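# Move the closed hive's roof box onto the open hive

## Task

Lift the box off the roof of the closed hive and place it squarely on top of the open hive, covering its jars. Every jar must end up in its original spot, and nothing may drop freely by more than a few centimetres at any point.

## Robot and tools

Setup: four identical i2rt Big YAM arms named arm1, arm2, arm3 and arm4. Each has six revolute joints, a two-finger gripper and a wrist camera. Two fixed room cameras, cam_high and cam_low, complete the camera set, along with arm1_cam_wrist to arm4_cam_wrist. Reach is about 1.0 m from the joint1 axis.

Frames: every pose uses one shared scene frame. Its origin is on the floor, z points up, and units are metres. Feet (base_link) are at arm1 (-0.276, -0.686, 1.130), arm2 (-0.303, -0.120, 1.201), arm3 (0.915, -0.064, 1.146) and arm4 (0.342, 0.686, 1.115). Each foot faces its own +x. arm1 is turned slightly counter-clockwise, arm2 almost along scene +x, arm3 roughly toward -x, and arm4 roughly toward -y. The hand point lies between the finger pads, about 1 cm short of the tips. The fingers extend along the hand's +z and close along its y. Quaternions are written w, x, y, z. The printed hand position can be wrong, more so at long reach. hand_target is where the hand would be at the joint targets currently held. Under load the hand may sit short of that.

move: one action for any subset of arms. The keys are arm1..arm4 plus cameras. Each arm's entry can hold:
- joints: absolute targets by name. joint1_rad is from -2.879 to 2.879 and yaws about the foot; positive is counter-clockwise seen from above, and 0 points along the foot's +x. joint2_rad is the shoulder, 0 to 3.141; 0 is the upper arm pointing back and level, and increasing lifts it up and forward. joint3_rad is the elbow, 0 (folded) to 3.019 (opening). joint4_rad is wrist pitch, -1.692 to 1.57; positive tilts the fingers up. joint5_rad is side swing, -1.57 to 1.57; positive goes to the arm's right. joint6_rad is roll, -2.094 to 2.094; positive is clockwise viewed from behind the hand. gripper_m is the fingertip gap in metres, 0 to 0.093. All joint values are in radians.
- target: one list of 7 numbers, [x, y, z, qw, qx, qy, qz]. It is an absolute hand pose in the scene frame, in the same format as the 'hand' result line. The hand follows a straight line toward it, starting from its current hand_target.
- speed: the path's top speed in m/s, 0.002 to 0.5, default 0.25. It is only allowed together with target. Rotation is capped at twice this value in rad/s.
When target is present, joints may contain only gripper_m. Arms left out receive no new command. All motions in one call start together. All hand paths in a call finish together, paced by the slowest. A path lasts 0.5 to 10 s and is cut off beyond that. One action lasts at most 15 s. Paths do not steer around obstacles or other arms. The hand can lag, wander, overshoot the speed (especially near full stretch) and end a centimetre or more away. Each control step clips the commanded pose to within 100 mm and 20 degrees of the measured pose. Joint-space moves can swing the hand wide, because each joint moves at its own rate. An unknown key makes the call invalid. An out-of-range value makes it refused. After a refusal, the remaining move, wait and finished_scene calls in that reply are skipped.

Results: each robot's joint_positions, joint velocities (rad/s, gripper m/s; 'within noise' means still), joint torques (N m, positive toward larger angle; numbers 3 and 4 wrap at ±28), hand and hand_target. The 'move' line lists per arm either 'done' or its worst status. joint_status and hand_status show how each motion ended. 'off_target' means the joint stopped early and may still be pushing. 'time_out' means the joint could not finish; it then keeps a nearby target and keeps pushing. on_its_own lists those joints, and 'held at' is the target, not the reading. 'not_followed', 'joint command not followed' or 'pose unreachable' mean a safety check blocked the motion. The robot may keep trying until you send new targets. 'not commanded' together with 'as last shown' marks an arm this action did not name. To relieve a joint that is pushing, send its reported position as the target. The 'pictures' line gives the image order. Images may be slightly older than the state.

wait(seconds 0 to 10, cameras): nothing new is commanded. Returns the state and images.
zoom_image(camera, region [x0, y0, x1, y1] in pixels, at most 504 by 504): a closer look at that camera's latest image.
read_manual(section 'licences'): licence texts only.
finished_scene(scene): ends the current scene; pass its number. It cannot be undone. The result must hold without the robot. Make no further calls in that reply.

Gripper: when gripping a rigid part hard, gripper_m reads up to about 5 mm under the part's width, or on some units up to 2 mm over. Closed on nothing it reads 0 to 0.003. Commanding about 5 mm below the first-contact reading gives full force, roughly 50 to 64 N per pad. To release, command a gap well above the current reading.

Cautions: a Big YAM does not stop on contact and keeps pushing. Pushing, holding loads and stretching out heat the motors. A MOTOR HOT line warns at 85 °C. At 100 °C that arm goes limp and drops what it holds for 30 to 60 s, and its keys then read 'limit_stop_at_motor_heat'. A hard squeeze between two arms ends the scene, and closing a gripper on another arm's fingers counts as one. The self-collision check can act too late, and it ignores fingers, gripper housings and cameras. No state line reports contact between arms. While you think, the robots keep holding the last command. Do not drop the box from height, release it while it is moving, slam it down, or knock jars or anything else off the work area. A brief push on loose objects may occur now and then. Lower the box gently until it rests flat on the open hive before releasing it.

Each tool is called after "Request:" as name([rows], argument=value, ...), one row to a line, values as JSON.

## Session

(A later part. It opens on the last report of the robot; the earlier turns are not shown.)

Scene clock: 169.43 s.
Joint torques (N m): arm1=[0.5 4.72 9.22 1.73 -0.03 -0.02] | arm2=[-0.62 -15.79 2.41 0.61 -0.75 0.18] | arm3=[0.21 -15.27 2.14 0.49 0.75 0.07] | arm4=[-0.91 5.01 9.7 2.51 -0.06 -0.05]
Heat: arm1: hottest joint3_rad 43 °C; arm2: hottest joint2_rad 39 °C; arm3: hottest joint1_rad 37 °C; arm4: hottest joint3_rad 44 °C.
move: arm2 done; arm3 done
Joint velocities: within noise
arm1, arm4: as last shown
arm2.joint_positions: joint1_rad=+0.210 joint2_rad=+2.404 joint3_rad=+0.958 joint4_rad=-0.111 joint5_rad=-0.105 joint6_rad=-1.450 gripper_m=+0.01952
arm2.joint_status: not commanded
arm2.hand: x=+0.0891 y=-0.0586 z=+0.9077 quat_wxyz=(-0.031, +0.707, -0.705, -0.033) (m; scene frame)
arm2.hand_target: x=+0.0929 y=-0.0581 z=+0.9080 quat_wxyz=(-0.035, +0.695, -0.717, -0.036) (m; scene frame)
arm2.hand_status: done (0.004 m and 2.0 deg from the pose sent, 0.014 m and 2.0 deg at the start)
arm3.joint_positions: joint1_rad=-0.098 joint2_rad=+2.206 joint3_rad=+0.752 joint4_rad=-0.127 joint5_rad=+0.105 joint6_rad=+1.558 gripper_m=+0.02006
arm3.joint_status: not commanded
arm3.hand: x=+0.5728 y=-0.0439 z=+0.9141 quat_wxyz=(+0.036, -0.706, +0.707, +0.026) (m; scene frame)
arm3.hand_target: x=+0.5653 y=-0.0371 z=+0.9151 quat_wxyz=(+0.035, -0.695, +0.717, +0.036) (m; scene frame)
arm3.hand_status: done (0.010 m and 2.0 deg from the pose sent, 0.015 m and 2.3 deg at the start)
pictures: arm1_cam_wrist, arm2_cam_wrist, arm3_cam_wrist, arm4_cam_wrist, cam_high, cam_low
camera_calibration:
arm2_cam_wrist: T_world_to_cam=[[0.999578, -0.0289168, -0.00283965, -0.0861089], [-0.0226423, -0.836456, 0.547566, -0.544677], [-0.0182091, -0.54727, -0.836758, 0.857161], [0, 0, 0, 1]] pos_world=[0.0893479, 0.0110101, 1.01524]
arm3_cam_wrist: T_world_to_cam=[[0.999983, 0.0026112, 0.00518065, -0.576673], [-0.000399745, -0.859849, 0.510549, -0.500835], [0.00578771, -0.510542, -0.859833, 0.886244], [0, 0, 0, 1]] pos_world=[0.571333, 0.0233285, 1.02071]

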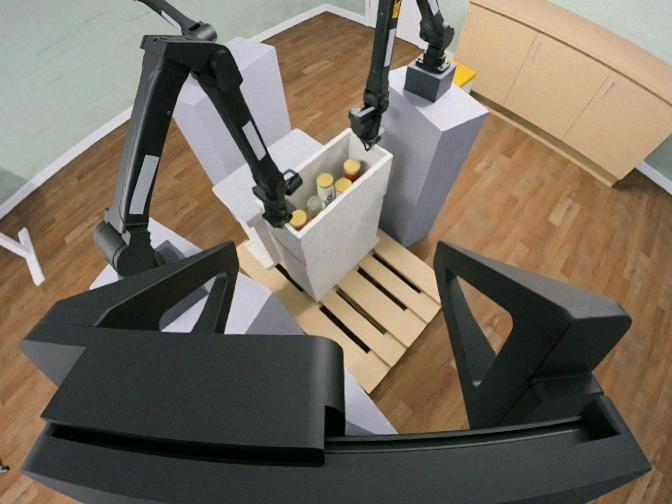

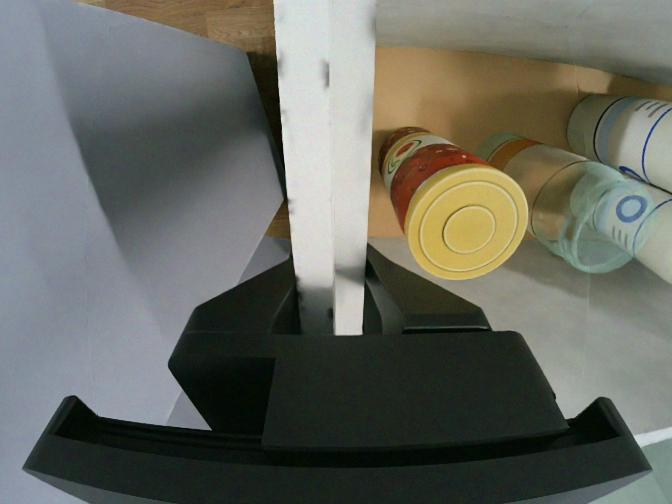

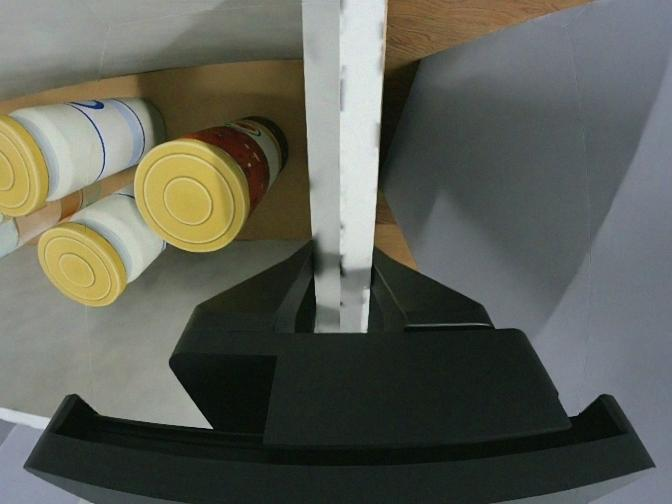

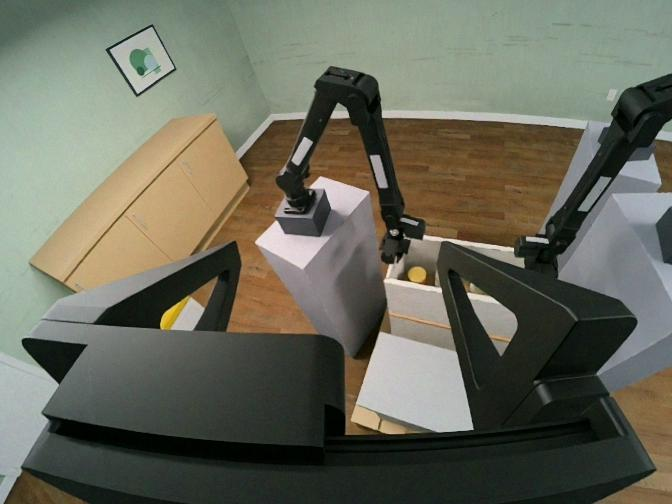

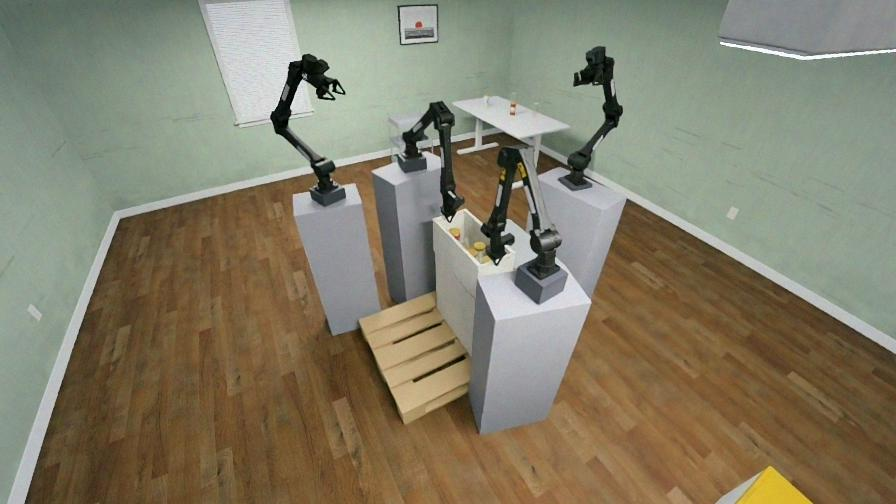

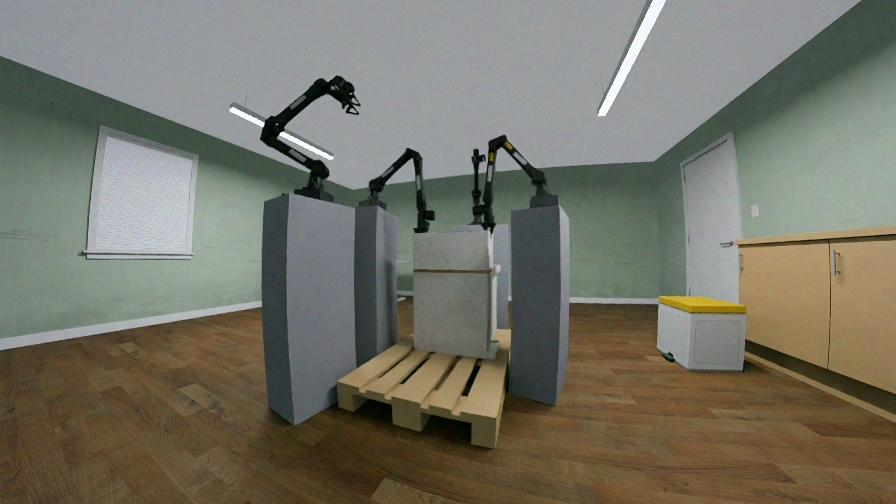

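Request:
move(arm2={"target":[0.091,-0.043,0.940,-0.035,0.695,-0.717,-0.036],"speed":0.06}, arm3={"target":[0.565,-0.025,0.947,-0.035,0.695,-0.717,-0.036],"speed":0.06}, cameras=[])

Request:
move(arm2={"target":[0.091,-0.043,0.908,-0.035,0.695,-0.717,-0.036],"speed":0.04}, arm3={"target":[0.565,-0.025,0.915,-0.035,0.695,-0.717,-0.036],"speed":0.04}, cameras=["arm1_cam_wrist","arm4_cam_wrist","cam_high","cam_low"])

Request:
zoom_image(camera="arm1_cam_wrist", region=[260, 180, 400, 290])

Request:
zoom_image(camera="arm4_cam_wrist", region=[370, 220, 530, 350])

Request:
zoom_image(camera="cam_low", region=[405, 215, 515, 285])

Scene clock: 175.03 s.
Joint torques (N m): arm1=[0.44 4.84 9.2 1.73 -0.03 -0.02] | arm2=[-0.26 -22.77 0.05 -1.29 -0.76 0.26] | arm3=[-0.09 -23.53 -0.17 -1.36 0.81 -0.02] | arm4=[-1.32 5.07 9.46 2.36 -0.11 -0.06]
Heat: arm1: hottest joint3_rad 43 °C; arm2: hottest joint2_rad 39 °C; arm3: hottest joint1_rad 37 °C; arm4: hottest joint3_rad 44 °C.
move: arm2 off_target; arm3 off_target
Joint velocities: within noise
arm1.joint_positions: joint1_rad=+0.160 joint2_rad=+0.523 joint3_rad=+1.332 joint4_rad=-1.337 joint5_rad=-0.240 joint6_rad=-0.115 gripper_m=+0.09396
arm1.joint_status: not commanded
arm1.hand: x=-0.1193 y=-0.5546 z=+1.6626 quat_wxyz=(-0.468, +0.314, -0.803, -0.193) (m; scene frame)
arm1.hand_target: x=-0.1218 y=-0.5559 z=+1.6734 quat_wxyz=(-0.479, +0.313, -0.797, -0.194) (m; scene frame)
arm1.hand_status: not commanded
arm2.joint_positions: joint1_rad=+0.238 joint2_rad=+2.396 joint3_rad=+0.948 joint4_rad=-0.111 joint5_rad=-0.106 joint6_rad=-1.423 gripper_m=+0.01952
arm2.joint_status: not commanded
arm2.hand: x=+0.0844 y=-0.0481 z=+0.9101 quat_wxyz=(-0.029, +0.707, -0.705, -0.035) (m; scene frame)
arm2.hand_target: x=+0.0908 y=-0.0431 z=+0.9376 quat_wxyz=(-0.036, +0.695, -0.717, -0.036) (m; scene frame)
arm2.hand_status: off_target (0.031 m and 2.1 deg from the pose sent, 0.036 m and 2.0 deg at the start)
arm3.joint_positions: joint1_rad=-0.126 joint2_rad=+2.201 joint3_rad=+0.752 joint4_rad=-0.144 joint5_rad=+0.104 joint6_rad=+1.534 gripper_m=+0.02006
arm3.joint_status: not commanded
arm3.hand: x=+0.5762 y=-0.0345 z=+0.9153 quat_wxyz=(+0.041, -0.704, +0.709, +0.020) (m; scene frame)
arm3.hand_target: x=+0.5659 y=-0.0254 z=+0.9437 quat_wxyz=(+0.035, -0.695, +0.717, +0.036) (m; scene frame)
arm3.hand_status: off_target (0.035 m and 2.4 deg from the pose sent, 0.039 m and 2.0 deg at the start)
arm4.joint_positions: joint1_rad=+0.333 joint2_rad=+0.514 joint3_rad=+1.416 joint4_rad=-1.197 joint5_rad=-0.210 joint6_rad=+0.151 gripper_m=+0.09396
arm4.joint_status: not commanded
arm4.hand: x=+0.4139 y=+0.4949 z=+1.7178 quat_wxyz=(-0.532, -0.509, -0.622, +0.266) (m; scene frame)
arm4.hand_target: x=+0.4129 y=+0.4996 z=+1.7275 quat_wxyz=(-0.539, -0.504, -0.618, +0.272) (m; scene frame)
arm4.hand_status: not commanded
pictures: none
No camera images: "cameras" was empty.

Scene clock: 176.27 s.
Joint torques (N m): arm1=[0.44 4.78 9.21 1.76 -0.03 -0.02] | arm2=[0.09 -15.68 2.55 0.7 -0.72 0.29] | arm3=[-0.26 -15.33 1.98 0.49 0.78 -0.02] | arm4=[-1.55 5.01 9.58 2.61 -0.06 -0.05]
Heat: arm1: hottest joint3_rad 43 °C; arm2: hottest joint2_rad 39 °C; arm3: hottest joint1_rad 37 °C; arm4: hottest joint3_rad 45 °C.
move: arm2 done; arm3 off_target
Joint velocities: within noise
arm1, arm4: as last shown
arm2.joint_positions: joint1_rad=+0.238 joint2_rad=+2.404 joint3_rad=+0.955 joint4_rad=-0.107 joint5_rad=-0.106 joint6_rad=-1.423 gripper_m=+0.01952
arm2.joint_status: not commanded
arm2.hand: x=+0.0869 y=-0.0477 z=+0.9077 quat_wxyz=(-0.031, +0.707, -0.705, -0.033) (m; scene frame)
arm2.hand_target: x=+0.0910 y=-0.0430 z=+0.9080 quat_wxyz=(-0.035, +0.695, -0.717, -0.036) (m; scene frame)
arm2.hand_status: done (0.006 m and 2.0 deg from the pose sent, 0.009 m and 2.1 deg at the start)
arm3.joint_positions: joint1_rad=-0.127 joint2_rad=+2.205 joint3_rad=+0.755 joint4_rad=-0.124 joint5_rad=+0.104 joint6_rad=+1.532 gripper_m=+0.02005
arm3.joint_status: not commanded
arm3.hand: x=+0.5707 y=-0.0340 z=+0.9141 quat_wxyz=(+0.034, -0.704, +0.709, +0.028) (m; scene frame)
arm3.hand_target: x=+0.5651 y=-0.0251 z=+0.9151 quat_wxyz=(+0.035, -0.695, +0.717, +0.036) (m; scene frame)
arm3.hand_status: off_target (0.011 m and 1.7 deg from the pose sent, 0.015 m and 2.4 deg at the start)
pictures: arm1_cam_wrist, arm4_cam_wrist, cam_high, cam_low

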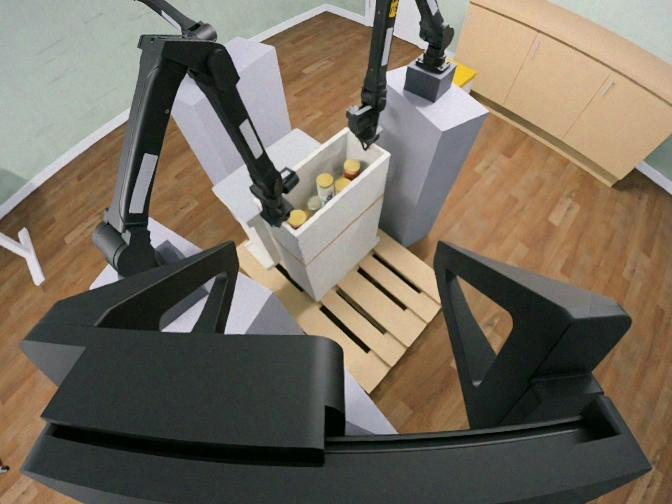

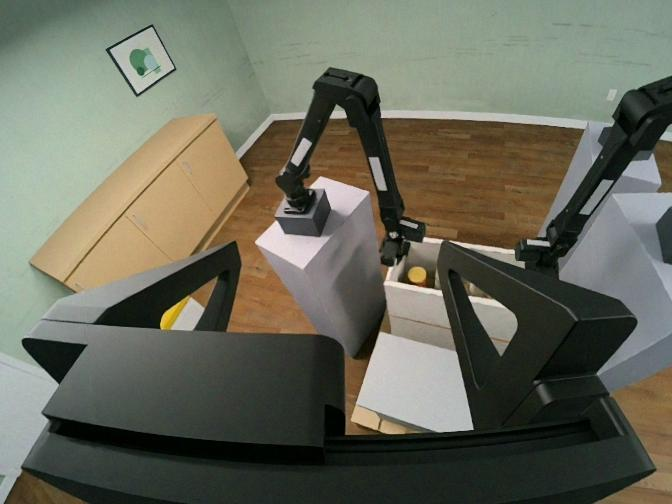

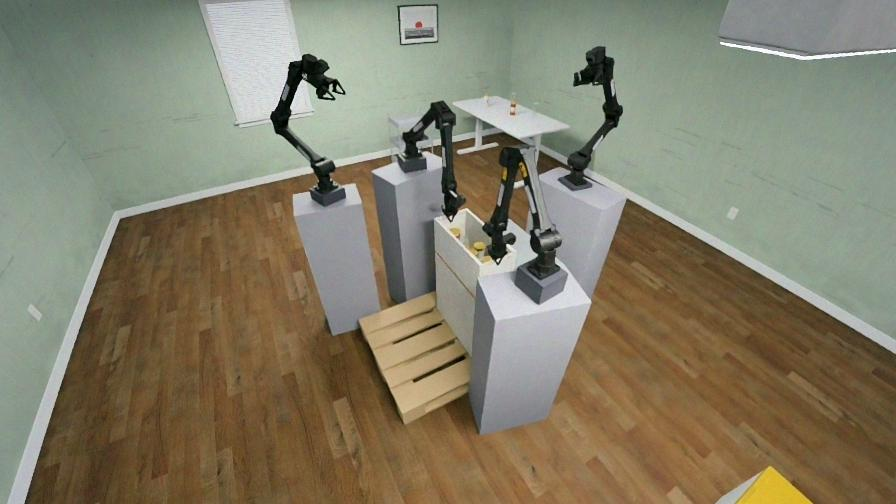

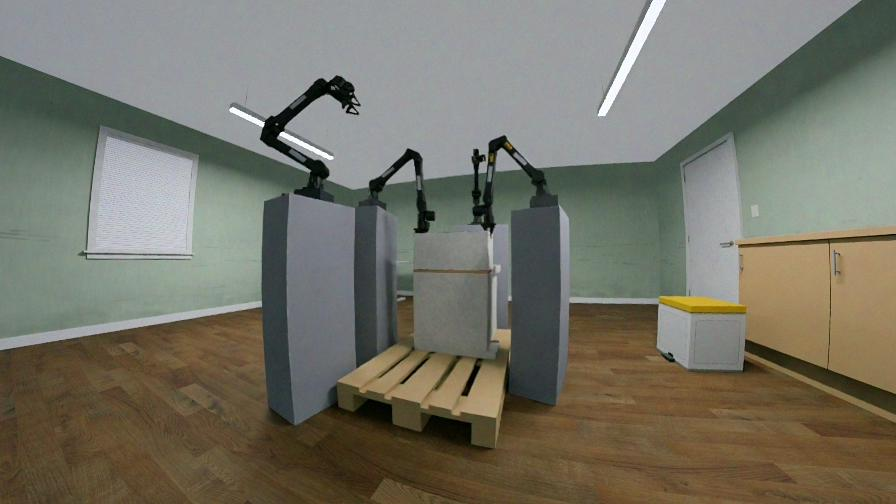

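Scaled by 3.600 from the camera's 672x504 image, which has a finer 960x720 frame.

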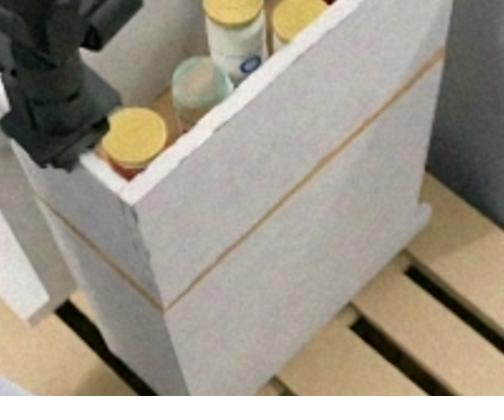

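Scaled by 3.150 from the camera's 672x504 image, which has a finer 960x720 frame.

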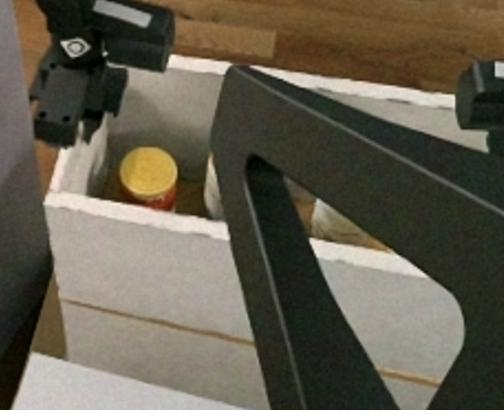

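Scaled by 4.582.

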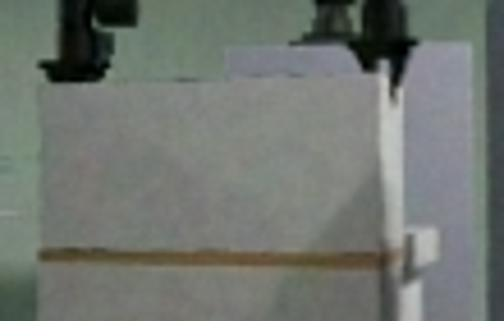

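Request:
move(arm2={"joints":{"gripper_m":0.035}}, arm3={"joints":{"gripper_m":0.035}}, cameras=["arm1_cam_wrist","arm4_cam_wrist","arm2_cam_wrist","arm3_cam_wrist"])

Request:
zoom_image(camera="arm1_cam_wrist", region=[260, 180, 400, 290])

Scene clock: 178.43 s.
Joint torques (N m): arm1=[0.5 4.78 9.21 1.73 -0.03 -0.02] | arm2=[0.21 -15.97 2.43 0.69 -0.39 -0.05] | arm3=[0.56 -15.33 1.89 0.49 0.32 -0.02] | arm4=[-1.03 4.89 9.5 2.32 -0.06 0]
Heat: arm1: hottest joint3_rad 43 °C; arm2: hottest joint2_rad 39 °C; arm3: hottest joint1_rad 37 °C; arm4: hottest joint3_rad 45 °C.
move: arm2 done; arm3 done
Joint velocities: within noise
arm1, arm4: as last shown
arm2.joint_positions: joint1_rad=+0.238 joint2_rad=+2.403 joint3_rad=+0.956 joint4_rad=-0.107 joint5_rad=-0.113 joint6_rad=-1.398 gripper_m=+0.03495
arm2.joint_status: all done
arm2.hand: x=+0.0877 y=-0.0464 z=+0.9082 quat_wxyz=(-0.033, +0.698, -0.714, -0.036) (m; scene frame)
arm2.hand_target: x=+0.0909 y=-0.0430 z=+0.9081 quat_wxyz=(-0.035, +0.695, -0.717, -0.036) (m; scene frame)
arm2.hand_status: not commanded
arm3.joint_positions: joint1_rad=-0.137 joint2_rad=+2.206 joint3_rad=+0.756 joint4_rad=-0.124 joint5_rad=+0.115 joint6_rad=+1.532 gripper_m=+0.03490
arm3.joint_status: all done
arm3.hand: x=+0.5706 y=-0.0288 z=+0.9142 quat_wxyz=(+0.038, -0.701, +0.712, +0.031) (m; scene frame)
arm3.hand_target: x=+0.5651 y=-0.0251 z=+0.9150 quat_wxyz=(+0.035, -0.695, +0.717, +0.036) (m; scene frame)
arm3.hand_status: not commanded
pictures: arm1_cam_wrist, arm2_cam_wrist, arm3_cam_wrist, arm4_cam_wrist
camera_calibration:
arm2_cam_wrist: T_world_to_cam=[[0.998542, -0.053708, -0.00542798, -0.0830667], [-0.0422399, -0.839996, 0.540946, -0.527216], [-0.0336126, -0.539928, -0.84104, 0.869771], [0, 0, 0, 1]] pos_world=[0.0899113, 0.0222924, 1.01626]
arm3_cam_wrist: T_world_to_cam=[[0.999948, -0.0101375, 0.000933706, -0.570984], [-0.00923761, -0.864968, 0.501743, -0.474984], [-0.00427881, -0.501725, -0.865017, 0.904791], [0, 0, 0, 1]] pos_world=[0.570438, 0.0373223, 1.02151]

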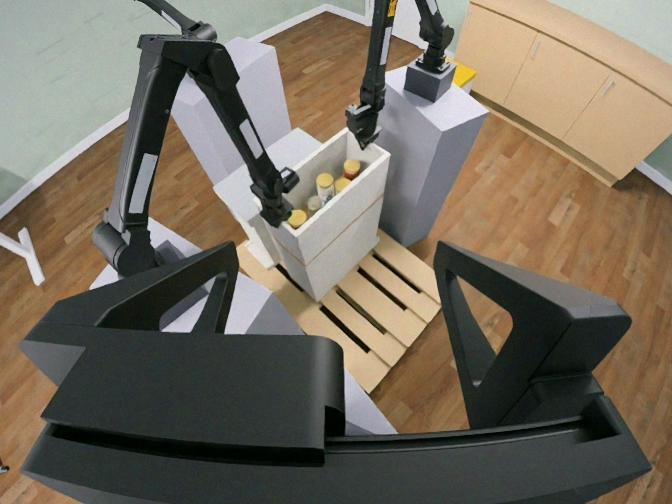

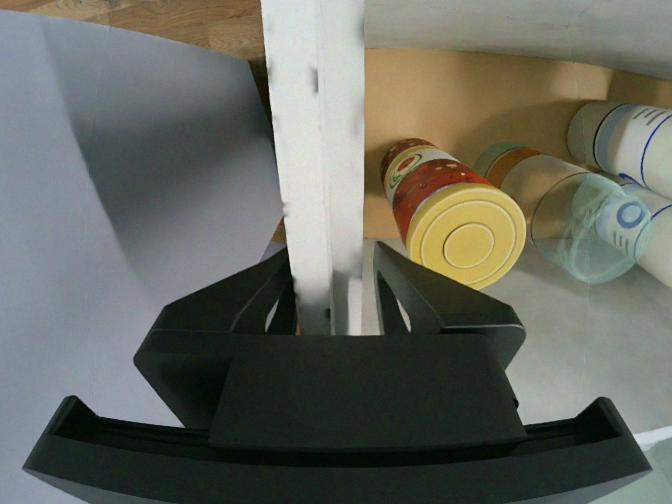

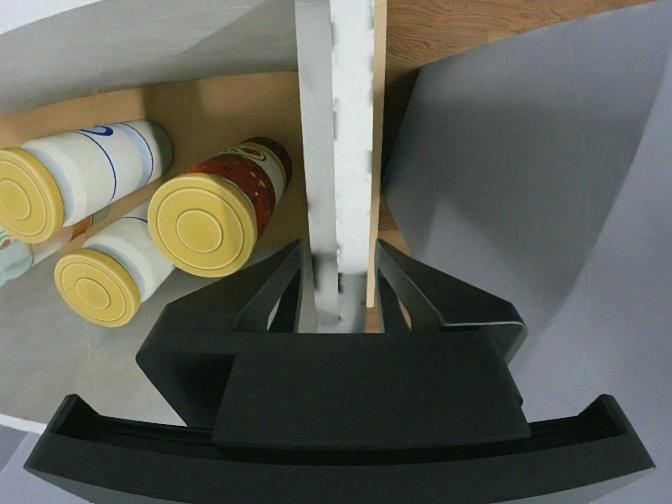

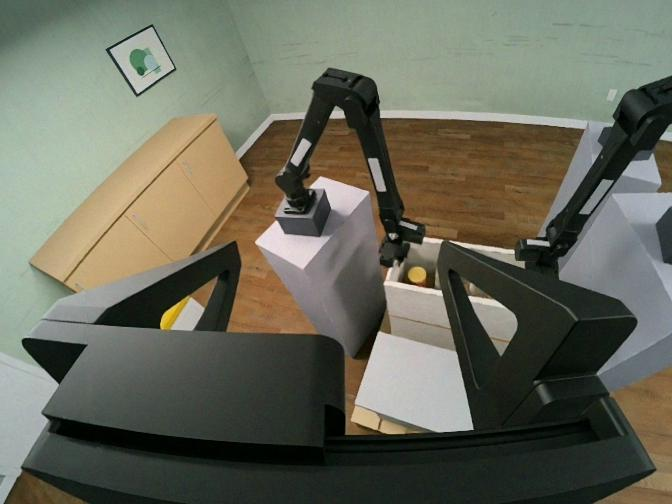

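Scaled by 3.600 from the camera's 672x504 image, which has a finer 960x720 frame.

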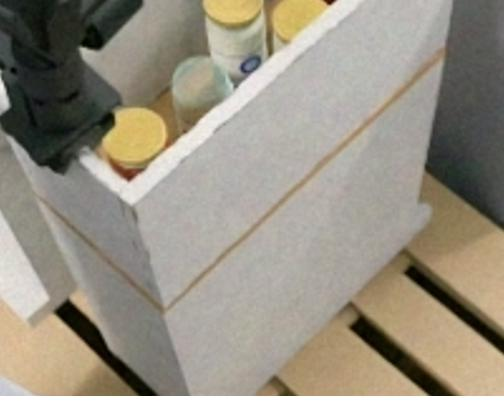

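Request:
move(arm2={"joints":{"gripper_m":0.075}}, arm3={"joints":{"gripper_m":0.075}}, cameras=[])

Request:
move(arm2={"target":[0.089,-0.045,1.10,-0.035,0.695,-0.717,-0.036],"speed":0.15}, arm3={"target":[0.566,-0.027,1.10,-0.035,0.695,-0.717,-0.036],"speed":0.15})

Request:
zoom_image(camera="arm1_cam_wrist", region=[240, 110, 420, 290])

Request:
zoom_image(camera="arm4_cam_wrist", region=[370, 200, 560, 360])

Scene clock: 181.03 s.
Joint torques (N m): arm1=[0.56 4.84 9.2 1.73 -0.03 -0.02] | arm2=[0.21 -15.91 2.47 0.72 -0.37 0.02] | arm3=[0.56 -15.38 1.89 0.5 0.32 -0.01] | arm4=[-1.14 4.6 9.72 2.54 -0.1 -0.06]
Heat: arm1: hottest joint3_rad 43 °C; arm2: hottest joint2_rad 38 °C; arm3: hottest joint1_rad 37 °C; arm4: hottest joint3_rad 45 °C.
move: arm2 done; arm3 done
Joint velocities: within noise
arm1, arm4: as last shown
arm2.joint_positions: joint1_rad=+0.238 joint2_rad=+2.403 joint3_rad=+0.956 joint4_rad=-0.107 joint5_rad=-0.113 joint6_rad=-1.397 gripper_m=+0.07484
arm2.joint_status: all done
arm2.hand: x=+0.0877 y=-0.0464 z=+0.9082 quat_wxyz=(-0.033, +0.698, -0.714, -0.036) (m; scene frame)
arm2.hand_target: x=+0.0909 y=-0.0430 z=+0.9081 quat_wxyz=(-0.035, +0.695, -0.717, -0.036) (m; scene frame)
arm2.hand_status: not commanded
arm3.joint_positions: joint1_rad=-0.137 joint2_rad=+2.206 joint3_rad=+0.756 joint4_rad=-0.124 joint5_rad=+0.115 joint6_rad=+1.532 gripper_m=+0.07479
arm3.joint_status: all done
arm3.hand: x=+0.5706 y=-0.0288 z=+0.9142 quat_wxyz=(+0.038, -0.701, +0.712, +0.031) (m; scene frame)
arm3.hand_target: x=+0.5651 y=-0.0251 z=+0.9150 quat_wxyz=(+0.035, -0.695, +0.717, +0.036) (m; scene frame)
arm3.hand_status: not commanded
pictures: none
No camera images: "cameras" was empty.

Scene clock: 183.10 s.
Joint torques (N m): arm1=[0.44 4.78 9.2 1.73 -0.03 -0.02] | arm2=[-0.85 -14.04 4.93 0.14 -0.36 -0.09] | arm3=[1.67 -13.86 7.31 -0.05 0.29 0.09] | arm4=[-1.32 5.25 9.68 2.52 -0.07 -0.08]
Heat: arm1: hottest joint3_rad 43 °C; arm2: hottest joint2_rad 38 °C; arm3: hottest joint1_rad 37 °C; arm4: hottest joint3_rad 45 °C.
move: arm2 done; arm3 off_target
Joint velocities: within noise
arm1, arm4: as last shown
arm2.joint_positions: joint1_rad=+0.238 joint2_rad=+1.866 joint3_rad=+0.844 joint4_rad=-0.516 joint5_rad=-0.113 joint6_rad=-1.397 gripper_m=+0.07493
arm2.joint_status: not commanded
arm2.hand: x=+0.0932 y=-0.0425 z=+1.0992 quat_wxyz=(-0.039, +0.698, -0.714, -0.032) (m; scene frame)
arm2.hand_target: x=+0.0890 y=-0.0450 z=+1.0999 quat_wxyz=(-0.035, +0.695, -0.717, -0.036) (m; scene frame)
arm2.hand_status: done (0.005 m and 0.9 deg from the pose sent, 0.192 m and 0.5 deg at the start)
arm3.joint_positions: joint1_rad=-0.137 joint2_rad=+1.659 joint3_rad=+0.705 joint4_rad=-0.644 joint5_rad=+0.115 joint6_rad=+1.534 gripper_m=+0.07488
arm3.joint_status: not commanded
arm3.hand: x=+0.5801 y=-0.0264 z=+1.0883 quat_wxyz=(+0.047, -0.700, +0.712, +0.022) (m; scene frame)
arm3.hand_target: x=+0.5663 y=-0.0270 z=+1.0999 quat_wxyz=(+0.035, -0.695, +0.717, +0.036) (m; scene frame)
arm3.hand_status: off_target (0.018 m and 2.2 deg from the pose sent, 0.186 m and 1.1 deg at the start)
pictures: arm1_cam_wrist, arm2_cam_wrist, arm3_cam_wrist, arm4_cam_wrist, cam_high, cam_low
camera_calibration:
arm2_cam_wrist: T_world_to_cam=[[0.998486, -0.0541927, 0.00937431, -0.103562], [-0.0507111, -0.841221, 0.538308, -0.623454], [-0.0212865, -0.537968, -0.842696, 1.03345], [0, 0, 0, 1]] pos_world=[0.0937876, 0.0258885, 1.20747]
arm3_cam_wrist: T_world_to_cam=[[0.999594, -0.012017, 0.025816, -0.607568], [-0.0233664, -0.864305, 0.502426, -0.552655], [0.0162753, -0.502825, -0.864235, 1.04388], [0, 0, 0, 1]] pos_world=[0.577418, 0.0399236, 1.19551]

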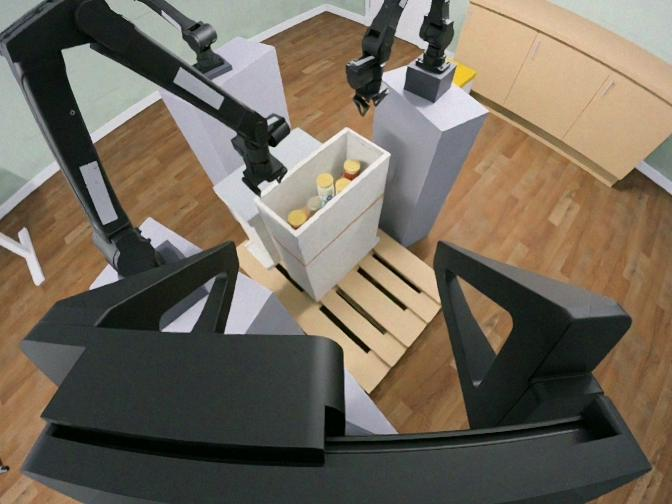

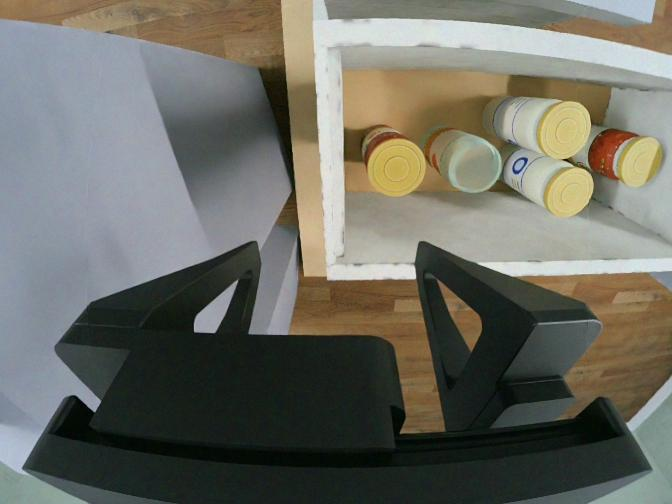

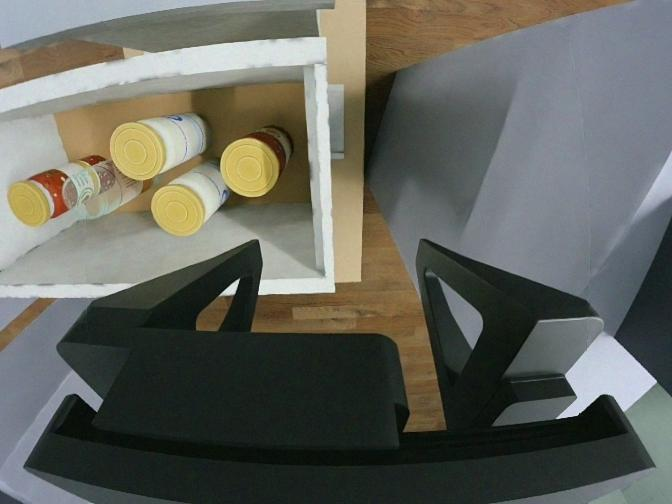

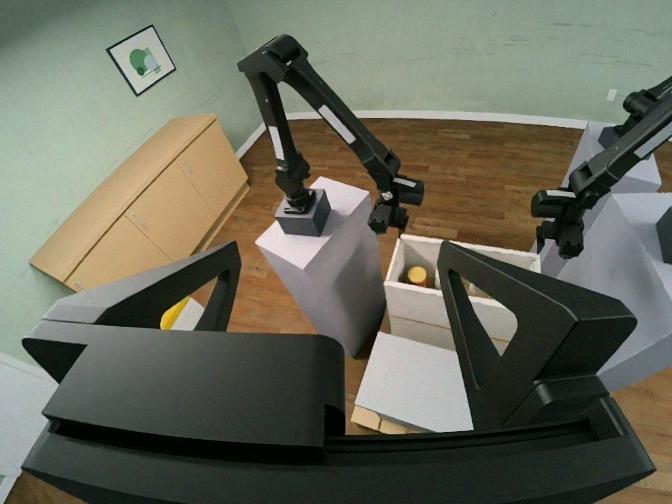

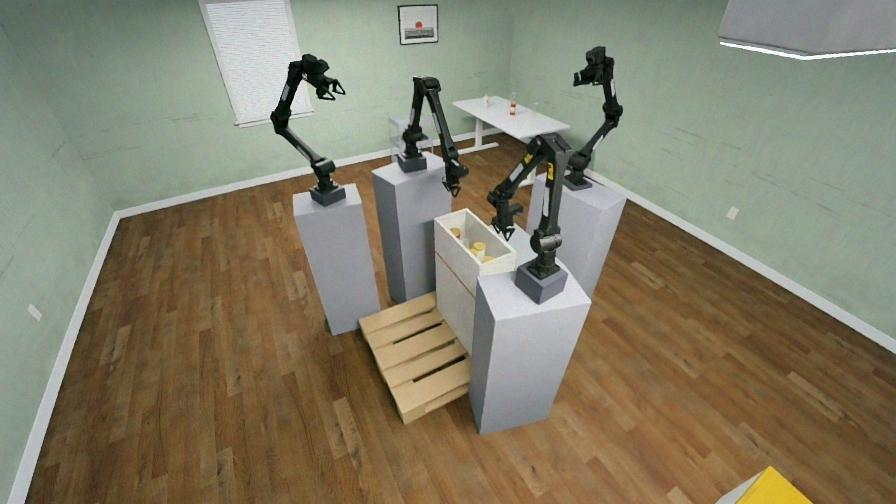

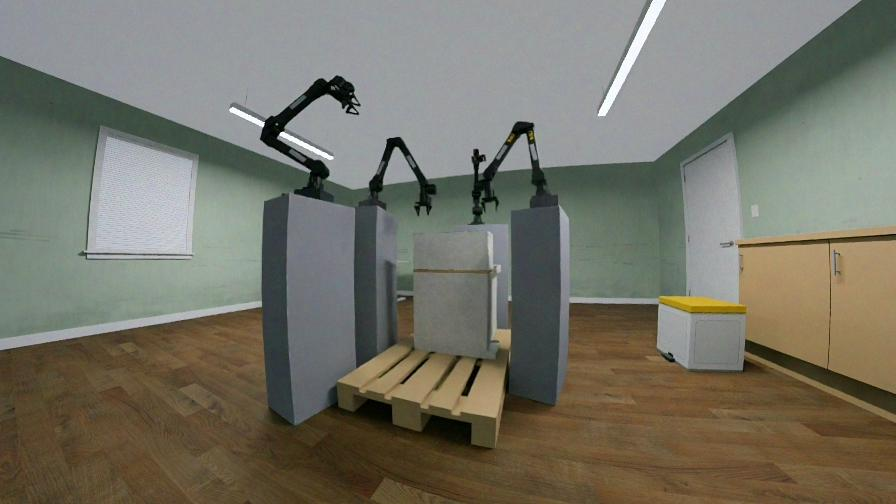

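Scaled by 2.800 from the camera's 672x504 image, which has a finer 960x720 frame.

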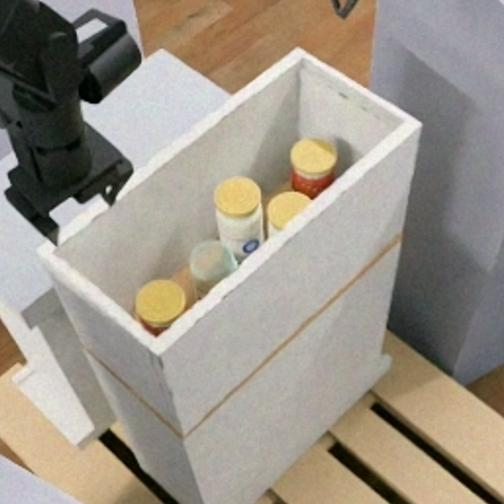

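Scaled by 2.653 from the camera's 672x504 image, which has a finer 960x720 frame.

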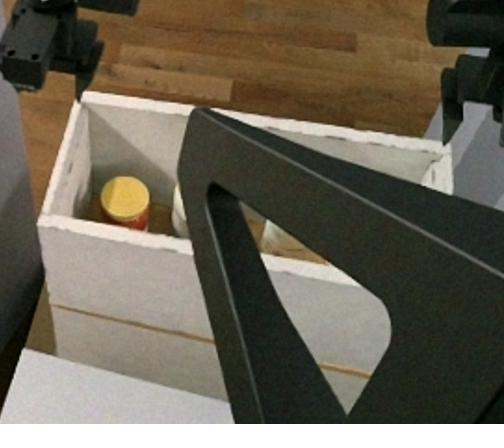

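Request:
finished_scene(scene=1)

The scene is finished: the task was done.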